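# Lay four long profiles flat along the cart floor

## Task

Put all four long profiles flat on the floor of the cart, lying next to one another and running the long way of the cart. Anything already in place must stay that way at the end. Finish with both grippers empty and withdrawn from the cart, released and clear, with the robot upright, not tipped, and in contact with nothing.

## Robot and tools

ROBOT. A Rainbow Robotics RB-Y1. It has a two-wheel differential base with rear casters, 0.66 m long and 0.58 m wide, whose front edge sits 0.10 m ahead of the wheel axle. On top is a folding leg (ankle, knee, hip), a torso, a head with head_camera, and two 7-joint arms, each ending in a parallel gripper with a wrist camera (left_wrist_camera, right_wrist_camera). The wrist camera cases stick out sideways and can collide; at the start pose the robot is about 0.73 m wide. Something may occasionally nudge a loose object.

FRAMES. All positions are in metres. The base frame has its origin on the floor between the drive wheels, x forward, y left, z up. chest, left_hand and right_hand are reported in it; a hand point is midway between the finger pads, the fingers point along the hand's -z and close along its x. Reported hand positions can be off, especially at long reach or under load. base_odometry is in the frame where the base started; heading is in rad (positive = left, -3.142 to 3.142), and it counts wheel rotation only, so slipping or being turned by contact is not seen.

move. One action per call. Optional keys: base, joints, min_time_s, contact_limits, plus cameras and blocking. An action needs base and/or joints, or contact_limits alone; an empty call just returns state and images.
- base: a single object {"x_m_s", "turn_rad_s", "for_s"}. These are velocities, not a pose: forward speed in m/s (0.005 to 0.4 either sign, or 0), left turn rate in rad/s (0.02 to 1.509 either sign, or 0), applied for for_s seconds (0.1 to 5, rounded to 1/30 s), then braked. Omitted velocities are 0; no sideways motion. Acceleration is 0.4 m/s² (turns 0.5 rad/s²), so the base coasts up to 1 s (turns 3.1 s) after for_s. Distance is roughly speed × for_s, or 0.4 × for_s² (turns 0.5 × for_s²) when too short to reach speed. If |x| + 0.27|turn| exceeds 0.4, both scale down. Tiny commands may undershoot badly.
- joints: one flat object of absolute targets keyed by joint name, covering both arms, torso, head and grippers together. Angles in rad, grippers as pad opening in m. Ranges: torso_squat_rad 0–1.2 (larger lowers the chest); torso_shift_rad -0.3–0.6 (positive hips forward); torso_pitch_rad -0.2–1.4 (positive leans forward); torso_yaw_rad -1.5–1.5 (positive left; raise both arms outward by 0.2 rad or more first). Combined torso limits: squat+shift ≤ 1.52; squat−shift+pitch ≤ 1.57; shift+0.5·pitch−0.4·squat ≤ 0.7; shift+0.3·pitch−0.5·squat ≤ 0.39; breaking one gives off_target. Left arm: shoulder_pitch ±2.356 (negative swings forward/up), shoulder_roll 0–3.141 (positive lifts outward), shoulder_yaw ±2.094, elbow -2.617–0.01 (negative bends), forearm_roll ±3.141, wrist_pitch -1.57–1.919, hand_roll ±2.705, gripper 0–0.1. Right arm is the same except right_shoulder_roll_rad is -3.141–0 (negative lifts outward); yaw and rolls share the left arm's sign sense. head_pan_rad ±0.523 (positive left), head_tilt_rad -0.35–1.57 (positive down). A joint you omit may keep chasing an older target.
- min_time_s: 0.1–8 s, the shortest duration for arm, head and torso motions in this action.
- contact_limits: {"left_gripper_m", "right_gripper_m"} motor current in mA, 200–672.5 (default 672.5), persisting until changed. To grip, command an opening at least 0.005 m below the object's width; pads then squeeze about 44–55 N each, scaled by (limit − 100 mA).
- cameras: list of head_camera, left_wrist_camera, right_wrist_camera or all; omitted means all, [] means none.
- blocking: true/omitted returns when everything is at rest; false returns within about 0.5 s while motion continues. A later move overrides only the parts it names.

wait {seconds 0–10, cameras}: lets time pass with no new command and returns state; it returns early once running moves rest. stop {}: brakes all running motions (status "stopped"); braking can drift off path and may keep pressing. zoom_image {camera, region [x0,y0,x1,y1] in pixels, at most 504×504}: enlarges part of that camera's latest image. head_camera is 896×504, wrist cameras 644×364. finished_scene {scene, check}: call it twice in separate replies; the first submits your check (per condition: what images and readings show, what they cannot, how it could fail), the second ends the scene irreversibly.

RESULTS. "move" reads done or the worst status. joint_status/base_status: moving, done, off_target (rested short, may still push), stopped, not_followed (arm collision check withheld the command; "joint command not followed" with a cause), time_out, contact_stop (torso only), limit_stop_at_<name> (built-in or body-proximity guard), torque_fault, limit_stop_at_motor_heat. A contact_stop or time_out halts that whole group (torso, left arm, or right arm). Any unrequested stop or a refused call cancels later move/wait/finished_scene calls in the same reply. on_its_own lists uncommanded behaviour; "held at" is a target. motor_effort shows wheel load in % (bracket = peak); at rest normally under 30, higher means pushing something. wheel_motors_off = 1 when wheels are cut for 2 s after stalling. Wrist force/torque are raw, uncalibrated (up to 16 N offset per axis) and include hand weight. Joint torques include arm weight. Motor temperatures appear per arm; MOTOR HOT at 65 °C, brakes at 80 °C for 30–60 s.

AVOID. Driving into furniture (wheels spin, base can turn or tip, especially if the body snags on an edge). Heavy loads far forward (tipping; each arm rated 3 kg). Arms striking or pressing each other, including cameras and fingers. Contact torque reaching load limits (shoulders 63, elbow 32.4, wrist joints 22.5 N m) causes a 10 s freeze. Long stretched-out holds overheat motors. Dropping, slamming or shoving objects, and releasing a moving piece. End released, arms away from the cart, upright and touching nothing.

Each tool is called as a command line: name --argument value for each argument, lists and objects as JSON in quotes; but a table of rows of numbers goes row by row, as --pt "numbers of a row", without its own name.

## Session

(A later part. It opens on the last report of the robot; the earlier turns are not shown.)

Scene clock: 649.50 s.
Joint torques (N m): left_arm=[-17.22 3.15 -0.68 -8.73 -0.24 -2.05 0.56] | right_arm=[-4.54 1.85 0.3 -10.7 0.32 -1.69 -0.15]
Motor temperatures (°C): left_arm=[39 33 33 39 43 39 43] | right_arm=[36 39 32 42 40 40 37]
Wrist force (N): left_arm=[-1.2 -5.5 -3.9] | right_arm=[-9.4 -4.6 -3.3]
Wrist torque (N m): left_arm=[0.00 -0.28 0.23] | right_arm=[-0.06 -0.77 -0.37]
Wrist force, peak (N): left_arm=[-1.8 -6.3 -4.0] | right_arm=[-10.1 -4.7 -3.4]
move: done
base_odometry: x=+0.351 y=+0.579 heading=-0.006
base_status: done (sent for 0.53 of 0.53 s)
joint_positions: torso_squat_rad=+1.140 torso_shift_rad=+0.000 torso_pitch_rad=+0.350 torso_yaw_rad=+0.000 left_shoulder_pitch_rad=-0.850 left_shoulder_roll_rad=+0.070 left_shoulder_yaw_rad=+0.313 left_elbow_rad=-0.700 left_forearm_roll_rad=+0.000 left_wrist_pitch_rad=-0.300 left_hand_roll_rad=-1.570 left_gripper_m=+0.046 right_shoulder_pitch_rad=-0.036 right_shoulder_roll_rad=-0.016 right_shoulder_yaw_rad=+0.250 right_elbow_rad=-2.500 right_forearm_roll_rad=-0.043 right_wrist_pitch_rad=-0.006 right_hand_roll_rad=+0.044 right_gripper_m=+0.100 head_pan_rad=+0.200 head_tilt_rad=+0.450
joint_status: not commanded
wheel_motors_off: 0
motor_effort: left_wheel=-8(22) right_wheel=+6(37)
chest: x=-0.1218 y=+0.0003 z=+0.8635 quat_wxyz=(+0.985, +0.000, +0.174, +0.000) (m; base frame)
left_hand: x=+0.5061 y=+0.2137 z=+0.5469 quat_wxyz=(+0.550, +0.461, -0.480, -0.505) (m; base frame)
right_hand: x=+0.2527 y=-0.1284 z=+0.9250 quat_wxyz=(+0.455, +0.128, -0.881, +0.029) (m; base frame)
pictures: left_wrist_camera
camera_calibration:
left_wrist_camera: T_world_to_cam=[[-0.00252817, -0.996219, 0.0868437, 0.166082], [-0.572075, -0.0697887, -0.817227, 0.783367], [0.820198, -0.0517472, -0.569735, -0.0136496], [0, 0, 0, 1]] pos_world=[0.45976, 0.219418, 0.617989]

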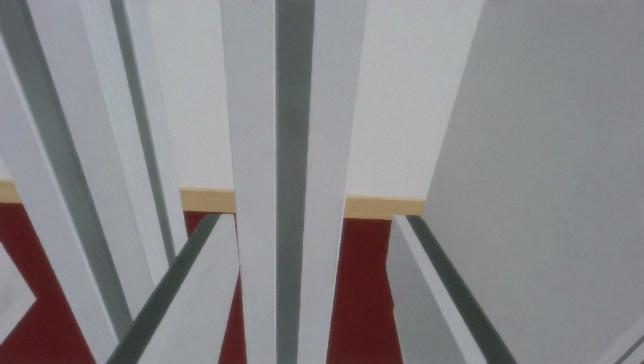

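move --joints '{"left_shoulder_yaw_rad":0.325}' --cameras '[]'

move --base '{"x_m_s":0.08,"for_s":0.28}' --cameras '["left_wrist_camera"]'

Scene clock: 654.13 s.
Joint torques (N m): left_arm=[-16.89 4.03 -0.09 -8.57 -0.23 -1.95 0.53] | right_arm=[-4.65 1.57 0.23 -10.44 0.42 -1.64 -0.02]
Motor temperatures (°C): left_arm=[39 33 33 39 43 39 43] | right_arm=[36 39 32 42 40 40 37]
Wrist force (N): left_arm=[-1.4 -5.8 -3.8] | right_arm=[-9.5 -4.7 -3.2]
Wrist torque (N m): left_arm=[0.05 -0.28 0.22] | right_arm=[-0.07 -0.77 -0.37]
Wrist force, peak (N): left_arm=[-1.6 -6.4 -4.0] | right_arm=[-9.5 -4.8 -3.3]
move: done
base_odometry: x=+0.351 y=+0.579 heading=-0.006
base_status: not commanded
joint_positions: torso_squat_rad=+1.140 torso_shift_rad=+0.000 torso_pitch_rad=+0.350 torso_yaw_rad=+0.000 left_shoulder_pitch_rad=-0.850 left_shoulder_roll_rad=+0.070 left_shoulder_yaw_rad=+0.325 left_elbow_rad=-0.700 left_forearm_roll_rad=+0.000 left_wrist_pitch_rad=-0.300 left_hand_roll_rad=-1.570 left_gripper_m=+0.046 right_shoulder_pitch_rad=-0.036 right_shoulder_roll_rad=-0.016 right_shoulder_yaw_rad=+0.250 right_elbow_rad=-2.500 right_forearm_roll_rad=-0.043 right_wrist_pitch_rad=-0.006 right_hand_roll_rad=+0.044 right_gripper_m=+0.100 head_pan_rad=+0.200 head_tilt_rad=+0.450
joint_status: all done
wheel_motors_off: 0
motor_effort: left_wheel=-8(9) right_wheel=+4(8)
chest: x=-0.1218 y=+0.0003 z=+0.8635 quat_wxyz=(+0.985, +0.000, +0.174, +0.000) (m; base frame)
left_hand: x=+0.5060 y=+0.2181 z=+0.5466 quat_wxyz=(+0.554, +0.462, -0.479, -0.501) (m; base frame)
right_hand: x=+0.2527 y=-0.1284 z=+0.9250 quat_wxyz=(+0.455, +0.128, -0.881, +0.029) (m; base frame)
pictures: none
No camera images: "cameras" was empty.

Scene clock: 655.20 s.
Joint torques (N m): left_arm=[-16.24 3.7 -1 -8.79 -0.19 -1.95 0.59] | right_arm=[-4.55 2.25 0.96 -10.27 0.35 -1.6 -0.27]
Motor temperatures (°C): left_arm=[38 33 33 39 43 39 43] | right_arm=[36 39 32 42 40 40 37]
Wrist force (N): left_arm=[-1.4 -6.2 -4.1] | right_arm=[-9.4 -4.5 -3.1]
Wrist torque (N m): left_arm=[0.09 -0.29 0.23] | right_arm=[-0.06 -0.77 -0.37]
Wrist force, peak (N): left_arm=[-1.3 -6.2 -4.3] | right_arm=[-10.0 -4.7 -3.5]
move: done
base_odometry: x=+0.372 y=+0.579 heading=-0.006
base_status: done (sent for 0.27 of 0.27 s)
joint_positions: torso_squat_rad=+1.140 torso_shift_rad=+0.000 torso_pitch_rad=+0.350 torso_yaw_rad=+0.000 left_shoulder_pitch_rad=-0.850 left_shoulder_roll_rad=+0.070 left_shoulder_yaw_rad=+0.325 left_elbow_rad=-0.700 left_forearm_roll_rad=+0.000 left_wrist_pitch_rad=-0.300 left_hand_roll_rad=-1.570 left_gripper_m=+0.046 right_shoulder_pitch_rad=-0.036 right_shoulder_roll_rad=-0.016 right_shoulder_yaw_rad=+0.250 right_elbow_rad=-2.500 right_forearm_roll_rad=-0.043 right_wrist_pitch_rad=-0.006 right_hand_roll_rad=+0.044 right_gripper_m=+0.100 head_pan_rad=+0.200 head_tilt_rad=+0.450
joint_status: not commanded
wheel_motors_off: 0
motor_effort: left_wheel=-9(19) right_wheel=+6(37)
chest: x=-0.1219 y=+0.0003 z=+0.8635 quat_wxyz=(+0.985, +0.000, +0.174, +0.000) (m; base frame)
left_hand: x=+0.5060 y=+0.2181 z=+0.5467 quat_wxyz=(+0.554, +0.462, -0.479, -0.501) (m; base frame)
right_hand: x=+0.2526 y=-0.1284 z=+0.9251 quat_wxyz=(+0.455, +0.128, -0.881, +0.029) (m; base frame)
pictures: left_wrist_camera
camera_calibration:
left_wrist_camera: T_world_to_cam=[[0.00823447, -0.99572, 0.0920563, 0.162096], [-0.57163, -0.0802218, -0.81658, 0.785087], [0.82047, -0.0458981, -0.569844, -0.0147819], [0, 0, 0, 1]] pos_world=[0.459573, 0.223705, 0.617741]

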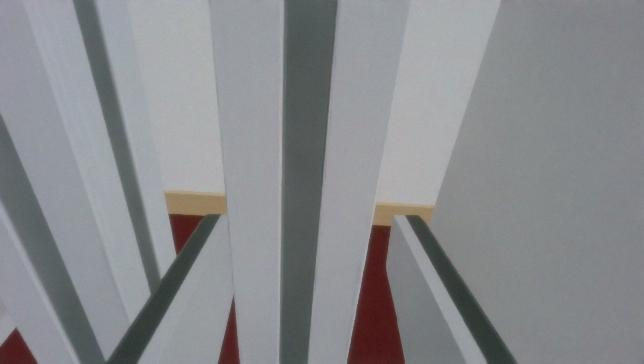

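move --joints '{"left_gripper_m":0.01}' --cameras '["left_wrist_camera"]'

move --joints '{"torso_squat_rad":0.97}' --min_time_s 1.2 --cameras '["head_camera","left_wrist_camera"]'

Scene clock: 661.03 s.
Joint torques (N m): left_arm=[-16.99 3.12 -0.19 -8.95 0.13 -2.15 0.67] | right_arm=[-4.67 2.25 0.68 -10.21 0.46 -1.55 -0.07]
Motor temperatures (°C): left_arm=[38 33 33 39 43 39 43] | right_arm=[36 39 32 42 40 40 37]
Wrist force (N): left_arm=[-3.0 -5.2 -4.1] | right_arm=[-9.4 -4.4 -3.1]
Wrist torque (N m): left_arm=[0.03 -0.16 -0.58] | right_arm=[-0.08 -0.77 -0.37]
Wrist force, peak (N): left_arm=[-2.9 -6.7 -3.5] | right_arm=[-9.7 -4.7 -3.1]
move: off_target
base_odometry: x=+0.372 y=+0.579 heading=-0.006
base_status: not commanded
joint_positions: torso_squat_rad=+1.140 torso_shift_rad=+0.000 torso_pitch_rad=+0.350 torso_yaw_rad=+0.000 left_shoulder_pitch_rad=-0.850 left_shoulder_roll_rad=+0.070 left_shoulder_yaw_rad=+0.325 left_elbow_rad=-0.700 left_forearm_roll_rad=+0.000 left_wrist_pitch_rad=-0.300 left_hand_roll_rad=-1.570 left_gripper_m=+0.031 right_shoulder_pitch_rad=-0.036 right_shoulder_roll_rad=-0.016 right_shoulder_yaw_rad=+0.250 right_elbow_rad=-2.500 right_forearm_roll_rad=-0.043 right_wrist_pitch_rad=-0.006 right_hand_roll_rad=+0.044 right_gripper_m=+0.100 head_pan_rad=+0.200 head_tilt_rad=+0.450
joint_status: left_gripper_m off_target (ended at +0.031, target +0.010)
wheel_motors_off: 0
motor_effort: left_wheel=-10(10) right_wheel=+5(9)
chest: x=-0.1219 y=+0.0003 z=+0.8635 quat_wxyz=(+0.985, +0.000, +0.174, +0.000) (m; base frame)
left_hand: x=+0.5060 y=+0.2182 z=+0.5467 quat_wxyz=(+0.554, +0.462, -0.479, -0.501) (m; base frame)
right_hand: x=+0.2526 y=-0.1284 z=+0.9251 quat_wxyz=(+0.455, +0.128, -0.881, +0.029) (m; base frame)
pictures: left_wrist_camera
camera_calibration:
left_wrist_camera: T_world_to_cam=[[0.00827732, -0.995736, 0.091874, 0.162252], [-0.571655, -0.0800953, -0.816575, 0.785054], [0.820452, -0.0457612, -0.569881, -0.0147811], [0, 0, 0, 1]] pos_world=[0.459564, 0.223763, 0.617725]

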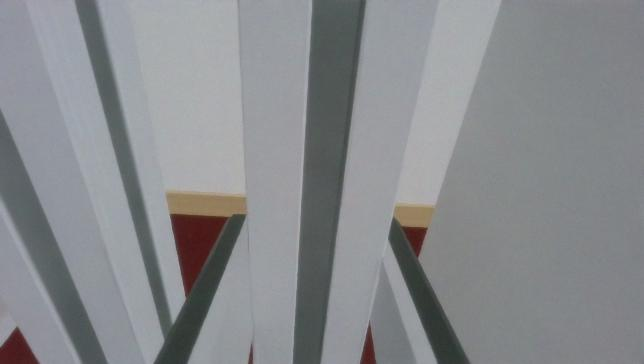

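Scene clock: 662.53 s.
Joint torques (N m): left_arm=[-21.91 4.32 -1.02 -12.94 -0.1 -4.41 0.29] | right_arm=[-4.6 2.05 0.66 -10.21 0.31 -1.7 -0.29]
Motor temperatures (°C): left_arm=[38 33 33 40 43 39 43] | right_arm=[36 39 32 42 40 40 37]
Wrist force (N): left_arm=[-1.4 -15.5 -4.9] | right_arm=[-9.7 -4.9 -3.1]
Wrist torque (N m): left_arm=[-0.15 -0.20 0.19] | right_arm=[0.01 -0.81 -0.36]
Wrist force, peak (N): left_arm=[-1.8 -16.2 -4.7] | right_arm=[-10.0 -4.7 -3.0]
move: done
base_odometry: x=+0.372 y=+0.579 heading=-0.006
base_status: not commanded
joint_positions: torso_squat_rad=+0.970 torso_shift_rad=+0.000 torso_pitch_rad=+0.351 torso_yaw_rad=+0.000 left_shoulder_pitch_rad=-0.849 left_shoulder_roll_rad=+0.070 left_shoulder_yaw_rad=+0.325 left_elbow_rad=-0.699 left_forearm_roll_rad=+0.000 left_wrist_pitch_rad=-0.299 left_hand_roll_rad=-1.570 left_gripper_m=+0.030 right_shoulder_pitch_rad=-0.036 right_shoulder_roll_rad=-0.016 right_shoulder_yaw_rad=+0.250 right_elbow_rad=-2.500 right_forearm_roll_rad=-0.043 right_wrist_pitch_rad=-0.006 right_hand_roll_rad=+0.044 right_gripper_m=+0.100 head_pan_rad=+0.200 head_tilt_rad=+0.450
joint_status: all done
wheel_motors_off: 0
motor_effort: left_wheel=-8(10) right_wheel=+4(8)
chest: x=-0.1216 y=+0.0003 z=+0.9668 quat_wxyz=(+0.985, +0.000, +0.174, +0.000) (m; base frame)
left_hand: x=+0.5053 y=+0.2183 z=+0.6483 quat_wxyz=(+0.555, +0.461, -0.478, -0.502) (m; base frame)
right_hand: x=+0.2529 y=-0.1284 z=+1.0282 quat_wxyz=(+0.455, +0.128, -0.881, +0.029) (m; base frame)
pictures: head_camera, left_wrist_camera
camera_calibration:
head_camera: T_world_to_cam=[[0.129279, -0.990067, -0.0552676, 0.0735369], [-0.680876, -0.0481101, -0.730817, 0.873198], [0.720899, 0.132109, -0.680333, 0.744854], [0, 0, 0, 1]] pos_world=[0.0480684, 0.0164139, 1.14896]
left_wrist_camera: T_world_to_cam=[[0.00877349, -0.995698, 0.0922364, 0.15248], [-0.57443, -0.0805203, -0.814583, 0.867909], [0.818506, -0.0458366, -0.572666, 0.0464697], [0, 0, 0, 1]] pos_world=[0.45918, 0.223839, 0.719532]

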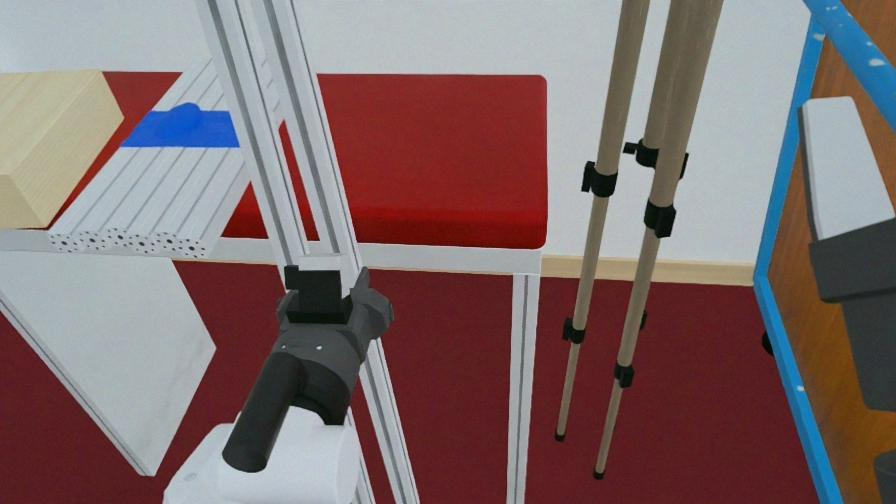

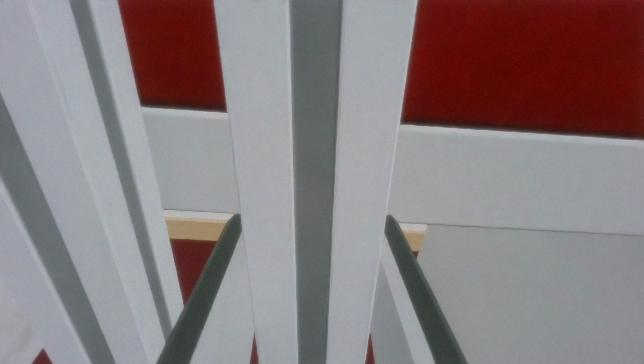

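move --base '{"x_m_s":-0.3,"for_s":1.24}' --joints '{"head_pan_rad":0}' --cameras '[]'

move --base '{"turn_rad_s":-0.8,"for_s":1.96}' --joints '{"torso_squat_rad":0.8}' --cameras '[]'

move --base '{"x_m_s":0.35,"for_s":3.6}' --joints '{"torso_squat_rad":0.6}' --cameras '[]'

move --base '{"turn_rad_s":0.8,"for_s":1.967}' --joints '{"torso_squat_rad":0.3}' --cameras '[]'

move --joints '{"torso_squat_rad":0.2,"torso_shift_rad":0.1,"torso_pitch_rad":0.5,"left_shoulder_pitch_rad":-1.5,"left_shoulder_roll_rad":0.25,"left_shoulder_yaw_rad":0.2,"left_elbow_rad":-0.2,"left_forearm_roll_rad":0.045,"left_wrist_pitch_rad":0.75,"left_hand_roll_rad":0.13,"head_pan_rad":0.3}' --min_time_s 3 --cameras '["head_camera","left_wrist_camera"]'

Scene clock: 673.20 s.
Joint torques (N m): left_arm=[-23.2 4.93 -1.08 -13.3 -0.3 -4.58 0.2] | right_arm=[-5.26 1.95 0.28 -10.22 0.18 -1.68 -0.28]
Motor temperatures (°C): left_arm=[39 33 33 40 43 40 43] | right_arm=[36 39 32 42 40 40 37]
Wrist force (N): left_arm=[-1.8 -15.7 -5.0] | right_arm=[-9.8 -5.1 -3.1]
Wrist torque (N m): left_arm=[-0.04 -0.25 0.21] | right_arm=[0.03 -0.81 -0.35]
Wrist force, peak (N): left_arm=[-2.2 -15.9 -5.3] | right_arm=[-10.1 -4.8 -3.6]
move: done
base_odometry: x=+0.002 y=+0.581 heading=-0.007
base_status: done (sent for 1.23 of 1.23 s)
joint_positions: torso_squat_rad=+0.970 torso_shift_rad=+0.000 torso_pitch_rad=+0.350 torso_yaw_rad=+0.000 left_shoulder_pitch_rad=-0.848 left_shoulder_roll_rad=+0.070 left_shoulder_yaw_rad=+0.325 left_elbow_rad=-0.699 left_forearm_roll_rad=+0.000 left_wrist_pitch_rad=-0.299 left_hand_roll_rad=-1.570 left_gripper_m=+0.030 right_shoulder_pitch_rad=-0.036 right_shoulder_roll_rad=-0.016 right_shoulder_yaw_rad=+0.250 right_elbow_rad=-2.500 right_forearm_roll_rad=-0.043 right_wrist_pitch_rad=-0.006 right_hand_roll_rad=+0.044 right_gripper_m=+0.100 head_pan_rad=+0.000 head_tilt_rad=+0.450
joint_status: all done
wheel_motors_off: 0
motor_effort: left_wheel=-10(33) right_wheel=+12(51)
chest: x=-0.1217 y=+0.0003 z=+0.9668 quat_wxyz=(+0.985, +0.000, +0.174, +0.000) (m; base frame)
left_hand: x=+0.5052 y=+0.2183 z=+0.6483 quat_wxyz=(+0.555, +0.461, -0.478, -0.502) (m; base frame)
right_hand: x=+0.2528 y=-0.1284 z=+1.0283 quat_wxyz=(+0.455, +0.128, -0.881, +0.029) (m; base frame)
pictures: none
No camera images: "cameras" was empty.

Scene clock: 677.10 s.
Joint torques (N m): left_arm=[-22.58 4.63 -0.86 -12.84 -0.19 -4.35 0.47] | right_arm=[-5.1 2.03 0.77 -10.07 0.28 -1.8 -0.37]
Motor temperatures (°C): left_arm=[39 33 33 41 43 40 43] | right_arm=[36 39 32 42 40 40 37]
Wrist force (N): left_arm=[-1.7 -15.0 -4.9] | right_arm=[-9.3 -4.9 -3.1]
Wrist torque (N m): left_arm=[-0.16 -0.17 0.17] | right_arm=[-0.01 -0.75 -0.38]
Wrist force, peak (N): left_arm=[-2.0 -16.3 -4.7] | right_arm=[-10.3 -4.7 -3.0]
move: done
base_odometry: x=+0.002 y=+0.581 heading=-1.579
base_status: done (sent for 1.97 of 1.97 s)
joint_positions: torso_squat_rad=+0.800 torso_shift_rad=+0.000 torso_pitch_rad=+0.351 torso_yaw_rad=+0.000 left_shoulder_pitch_rad=-0.848 left_shoulder_roll_rad=+0.070 left_shoulder_yaw_rad=+0.325 left_elbow_rad=-0.699 left_forearm_roll_rad=+0.000 left_wrist_pitch_rad=-0.299 left_hand_roll_rad=-1.570 left_gripper_m=+0.030 right_shoulder_pitch_rad=-0.036 right_shoulder_roll_rad=-0.016 right_shoulder_yaw_rad=+0.250 right_elbow_rad=-2.500 right_forearm_roll_rad=-0.043 right_wrist_pitch_rad=-0.006 right_hand_roll_rad=+0.044 right_gripper_m=+0.100 head_pan_rad=+0.000 head_tilt_rad=+0.450
joint_status: all done
wheel_motors_off: 0
motor_effort: left_wheel=+13(47) right_wheel=+0(47)
chest: x=-0.1216 y=+0.0003 z=+1.0588 quat_wxyz=(+0.985, +0.000, +0.174, +0.000) (m; base frame)
left_hand: x=+0.5053 y=+0.2183 z=+0.7402 quat_wxyz=(+0.555, +0.461, -0.478, -0.502) (m; base frame)
right_hand: x=+0.2529 y=-0.1284 z=+1.1202 quat_wxyz=(+0.455, +0.128, -0.881, +0.029) (m; base frame)
pictures: none
No camera images: "cameras" was empty.

Scene clock: 682.10 s.
Joint torques (N m): left_arm=[-22.13 5.15 -1.05 -12.87 -0.17 -4.76 0.26] | right_arm=[-4.55 1.24 0.44 -10.24 0.38 -1.69 -0.2]
Motor temperatures (°C): left_arm=[39 33 33 41 43 40 43] | right_arm=[36 39 32 42 40 40 37]
Wrist force (N): left_arm=[-1.2 -14.9 -4.8] | right_arm=[-9.7 -4.7 -3.2]
Wrist torque (N m): left_arm=[-0.17 -0.14 0.21] | right_arm=[-0.04 -0.79 -0.35]
Wrist force, peak (N): left_arm=[-1.7 -16.7 -4.5] | right_arm=[-10.2 -4.7 -3.6]
move: done
base_odometry: x=-0.009 y=-0.679 heading=-1.580
base_status: done (sent for 3.6 of 3.6 s)
joint_positions: torso_squat_rad=+0.600 torso_shift_rad=+0.000 torso_pitch_rad=+0.351 torso_yaw_rad=+0.000 left_shoulder_pitch_rad=-0.849 left_shoulder_roll_rad=+0.070 left_shoulder_yaw_rad=+0.325 left_elbow_rad=-0.699 left_forearm_roll_rad=+0.000 left_wrist_pitch_rad=-0.299 left_hand_roll_rad=-1.570 left_gripper_m=+0.030 right_shoulder_pitch_rad=-0.036 right_shoulder_roll_rad=-0.016 right_shoulder_yaw_rad=+0.250 right_elbow_rad=-2.500 right_forearm_roll_rad=-0.043 right_wrist_pitch_rad=-0.006 right_hand_roll_rad=+0.044 right_gripper_m=+0.100 head_pan_rad=+0.000 head_tilt_rad=+0.450
joint_status: all done
wheel_motors_off: 0
motor_effort: left_wheel=-7(45) right_wheel=+7(43)
chest: x=-0.1216 y=+0.0003 z=+1.1489 quat_wxyz=(+0.985, +0.000, +0.174, +0.000) (m; base frame)
left_hand: x=+0.5054 y=+0.2183 z=+0.8303 quat_wxyz=(+0.555, +0.461, -0.478, -0.502) (m; base frame)
right_hand: x=+0.2530 y=-0.1283 z=+1.2102 quat_wxyz=(+0.455, +0.128, -0.881, +0.029) (m; base frame)
pictures: none
No camera images: "cameras" was empty.

Scene clock: 686.03 s.
Joint torques (N m): left_arm=[-21.76 4.43 -0.79 -12.78 -0.3 -4.38 0.23] | right_arm=[-4.51 1.74 0.91 -9.96 0.37 -1.77 -0.29]
Motor temperatures (°C): left_arm=[39 33 33 41 43 40 43] | right_arm=[36 39 32 42 40 40 37]
Wrist force (N): left_arm=[-1.6 -15.0 -4.9] | right_arm=[-9.6 -4.8 -3.2]
Wrist torque (N m): left_arm=[-0.12 -0.19 0.20] | right_arm=[-0.05 -0.80 -0.39]
Wrist force, peak (N): left_arm=[-1.2 -15.5 -5.3] | right_arm=[-10.1 -4.9 -3.1]
move: done
base_odometry: x=-0.009 y=-0.679 heading=-0.007
base_status: done (sent for 1.97 of 1.97 s)
joint_positions: torso_squat_rad=+0.300 torso_shift_rad=+0.000 torso_pitch_rad=+0.351 torso_yaw_rad=+0.000 left_shoulder_pitch_rad=-0.849 left_shoulder_roll_rad=+0.070 left_shoulder_yaw_rad=+0.325 left_elbow_rad=-0.699 left_forearm_roll_rad=+0.000 left_wrist_pitch_rad=-0.299 left_hand_roll_rad=-1.570 left_gripper_m=+0.030 right_shoulder_pitch_rad=-0.036 right_shoulder_roll_rad=-0.016 right_shoulder_yaw_rad=+0.250 right_elbow_rad=-2.500 right_forearm_roll_rad=-0.043 right_wrist_pitch_rad=-0.006 right_hand_roll_rad=+0.044 right_gripper_m=+0.100 head_pan_rad=+0.000 head_tilt_rad=+0.450
joint_status: all done
wheel_motors_off: 0
motor_effort: left_wheel=+2(40) right_wheel=+13(42)
chest: x=-0.1216 y=+0.0004 z=+1.2398 quat_wxyz=(+0.985, +0.000, +0.174, +0.000) (m; base frame)
left_hand: x=+0.5054 y=+0.2183 z=+0.9213 quat_wxyz=(+0.555, +0.461, -0.478, -0.502) (m; base frame)
right_hand: x=+0.2529 y=-0.1283 z=+1.3012 quat_wxyz=(+0.455, +0.128, -0.881, +0.029) (m; base frame)
pictures: none
No camera images: "cameras" was empty.

Scene clock: 689.33 s.
Joint torques (N m): left_arm=[-27.25 8.79 -1.27 -10.59 -0.11 -1.71 0.16] | right_arm=[-3.06 1.77 0.87 -10.94 0.27 -1.93 -0.3]
Motor temperatures (°C): left_arm=[40 33 33 41 43 40 43] | right_arm=[36 39 32 42 40 40 37]
Wrist force (N): left_arm=[-6.8 -0.6 -16.8] | right_arm=[-10.1 -5.0 -3.9]
Wrist torque (N m): left_arm=[-0.30 -0.20 0.29] | right_arm=[-0.02 -0.82 -0.40]
Wrist force, peak (N): left_arm=[-9.0 -0.6 -16.2] | right_arm=[-10.0 -5.2 -4.0]
move: done
base_odometry: x=-0.009 y=-0.679 heading=-0.007
base_status: not commanded
joint_positions: torso_squat_rad=+0.200 torso_shift_rad=+0.100 torso_pitch_rad=+0.501 torso_yaw_rad=+0.000 left_shoulder_pitch_rad=-1.498 left_shoulder_roll_rad=+0.249 left_shoulder_yaw_rad=+0.200 left_elbow_rad=-0.199 left_forearm_roll_rad=+0.045 left_wrist_pitch_rad=+0.750 left_hand_roll_rad=+0.130 left_gripper_m=+0.030 right_shoulder_pitch_rad=-0.036 right_shoulder_roll_rad=-0.016 right_shoulder_yaw_rad=+0.250 right_elbow_rad=-2.500 right_forearm_roll_rad=-0.043 right_wrist_pitch_rad=-0.006 right_hand_roll_rad=+0.044 right_gripper_m=+0.100 head_pan_rad=+0.300 head_tilt_rad=+0.450
joint_status: all done
wheel_motors_off: 0
motor_effort: left_wheel=+2(4) right_wheel=+14(17)
chest: x=-0.0108 y=+0.0004 z=+1.2346 quat_wxyz=(+0.969, +0.000, +0.248, +0.000) (m; base frame)
left_hand: x=+0.5878 y=+0.1733 z=+0.8347 quat_wxyz=(+0.978, -0.006, -0.208, -0.001) (m; base frame)
right_hand: x=+0.3687 y=-0.1283 z=+1.2393 quat_wxyz=(+0.520, +0.129, -0.844, +0.019) (m; base frame)
pictures: head_camera, left_wrist_camera
camera_calibration:
head_camera: T_world_to_cam=[[0.205621, -0.971116, -0.121053, 0.153936], [-0.776638, -0.0866646, -0.623957, 1.01121], [0.595444, 0.222314, -0.772026, 0.959321], [0, 0, 0, 1]] pos_world=[0.182472, 0.0238556, 1.39021]
left_wrist_camera: T_world_to_cam=[[0.898739, 0.0219967, 0.437931, -0.898269], [-0.195727, -0.873595, 0.445558, -0.0735422], [0.392375, -0.486156, -0.780829, 0.584128], [0, 0, 0, 1]] pos_world=[0.563718, 0.23949, 0.882251]

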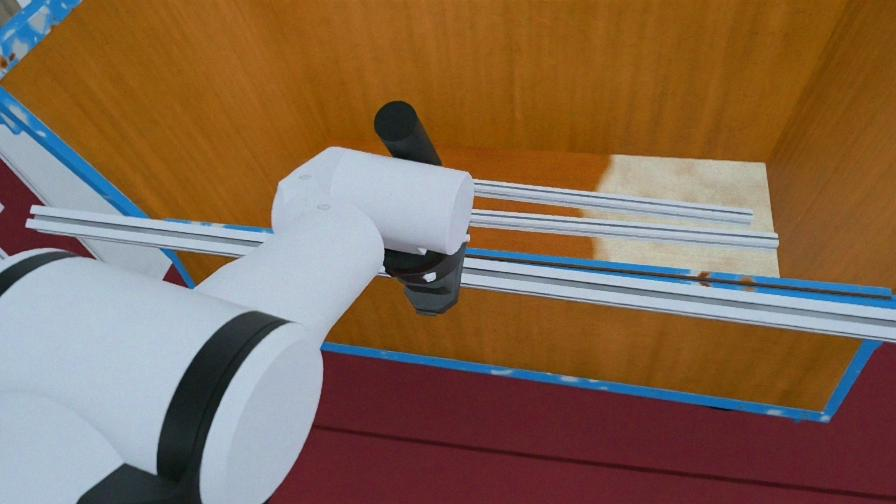

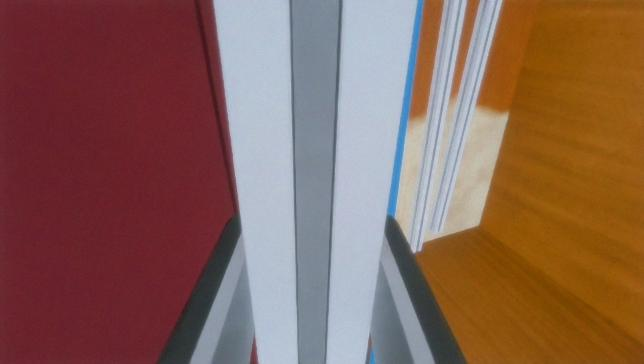

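move --base '{"x_m_s":0.3,"for_s":1.313}' --cameras '[]'

move --joints '{"torso_squat_rad":0.4,"torso_shift_rad":0.3,"torso_pitch_rad":0.841}' --cameras '["head_camera"]'

Scene clock: 695.37 s.
Joint torques (N m): left_arm=[-26.87 8.11 -0.69 -10.58 -0.14 -1.63 0.46] | right_arm=[-2.49 1.82 1.15 -11.06 0.38 -1.73 -0.12]
Motor temperatures (°C): left_arm=[40 33 33 41 43 40 43] | right_arm=[36 39 32 42 40 40 37]
Wrist force (N): left_arm=[-7.0 -0.1 -16.8] | right_arm=[-9.9 -5.2 -3.8]
Wrist torque (N m): left_arm=[-0.42 -0.19 0.32] | right_arm=[-0.02 -0.80 -0.38]
Wrist force, peak (N): left_arm=[-7.4 -0.4 -17.5] | right_arm=[-10.3 -5.3 -4.2]
move: done
base_odometry: x=+0.381 y=-0.681 heading=-0.006
base_status: done (sent for 1.3 of 1.3 s)
joint_positions: torso_squat_rad=+0.200 torso_shift_rad=+0.100 torso_pitch_rad=+0.501 torso_yaw_rad=+0.000 left_shoulder_pitch_rad=-1.499 left_shoulder_roll_rad=+0.249 left_shoulder_yaw_rad=+0.200 left_elbow_rad=-0.199 left_forearm_roll_rad=+0.045 left_wrist_pitch_rad=+0.750 left_hand_roll_rad=+0.130 left_gripper_m=+0.030 right_shoulder_pitch_rad=-0.036 right_shoulder_roll_rad=-0.016 right_shoulder_yaw_rad=+0.250 right_elbow_rad=-2.500 right_forearm_roll_rad=-0.043 right_wrist_pitch_rad=-0.006 right_hand_roll_rad=+0.044 right_gripper_m=+0.100 head_pan_rad=+0.300 head_tilt_rad=+0.450
joint_status: not commanded
wheel_motors_off: 0
motor_effort: left_wheel=+1(37) right_wheel=-6(48)
chest: x=-0.0108 y=+0.0004 z=+1.2346 quat_wxyz=(+0.969, +0.000, +0.248, +0.000) (m; base frame)
left_hand: x=+0.5880 y=+0.1732 z=+0.8348 quat_wxyz=(+0.978, -0.006, -0.208, -0.001) (m; base frame)
right_hand: x=+0.3687 y=-0.1283 z=+1.2393 quat_wxyz=(+0.520, +0.129, -0.844, +0.019) (m; base frame)
pictures: none
No camera images: "cameras" was empty.

Scene clock: 697.53 s.
Joint torques (N m): left_arm=[-20.83 5.89 -0.7 -7.46 -0.02 -0.68 0.19] | right_arm=[0.69 1.33 0.84 -11.53 0.42 -1.92 -0.29]
Motor temperatures (°C): left_arm=[40 33 33 41 43 40 43] | right_arm=[36 39 32 42 40 40 37]
Wrist force (N): left_arm=[-2.2 0.3 -17.9] | right_arm=[-10.8 -5.5 -5.7]
Wrist torque (N m): left_arm=[-0.32 -0.23 0.29] | right_arm=[-0.01 -0.86 -0.38]
Wrist force, peak (N): left_arm=[-2.8 0.3 -19.2] | right_arm=[-11.3 -5.5 -5.9]
move: done
base_odometry: x=+0.381 y=-0.681 heading=-0.006
base_status: not commanded
joint_positions: torso_squat_rad=+0.400 torso_shift_rad=+0.300 torso_pitch_rad=+0.842 torso_yaw_rad=+0.000 left_shoulder_pitch_rad=-1.499 left_shoulder_roll_rad=+0.249 left_shoulder_yaw_rad=+0.200 left_elbow_rad=-0.199 left_forearm_roll_rad=+0.045 left_wrist_pitch_rad=+0.750 left_hand_roll_rad=+0.130 left_gripper_m=+0.030 right_shoulder_pitch_rad=-0.036 right_shoulder_roll_rad=-0.016 right_shoulder_yaw_rad=+0.250 right_elbow_rad=-2.500 right_forearm_roll_rad=-0.043 right_wrist_pitch_rad=-0.006 right_hand_roll_rad=+0.044 right_gripper_m=+0.100 head_pan_rad=+0.300 head_tilt_rad=+0.450
joint_status: all done
wheel_motors_off: 0
motor_effort: left_wheel=+0(7) right_wheel=-4(7)
chest: x=+0.1935 y=+0.0003 z=+1.1026 quat_wxyz=(+0.913, +0.000, +0.409, +0.000) (m; base frame)
left_hand: x=+0.6243 y=+0.1731 z=+0.5256 quat_wxyz=(+0.999, -0.006, -0.039, +0.000) (m; base frame)
right_hand: x=+0.5527 y=-0.1284 z=+0.9801 quat_wxyz=(+0.656, +0.131, -0.744, -0.003) (m; base frame)
pictures: head_camera
camera_calibration:
head_camera: T_world_to_cam=[[0.153255, -0.971123, -0.182848, 0.174189], [-0.940599, -0.0866268, -0.328283, 0.793267], [0.302964, 0.222298, -0.926713, 0.96289], [0, 0, 0, 1]] pos_world=[0.42773, 0.0238282, 1.18459]

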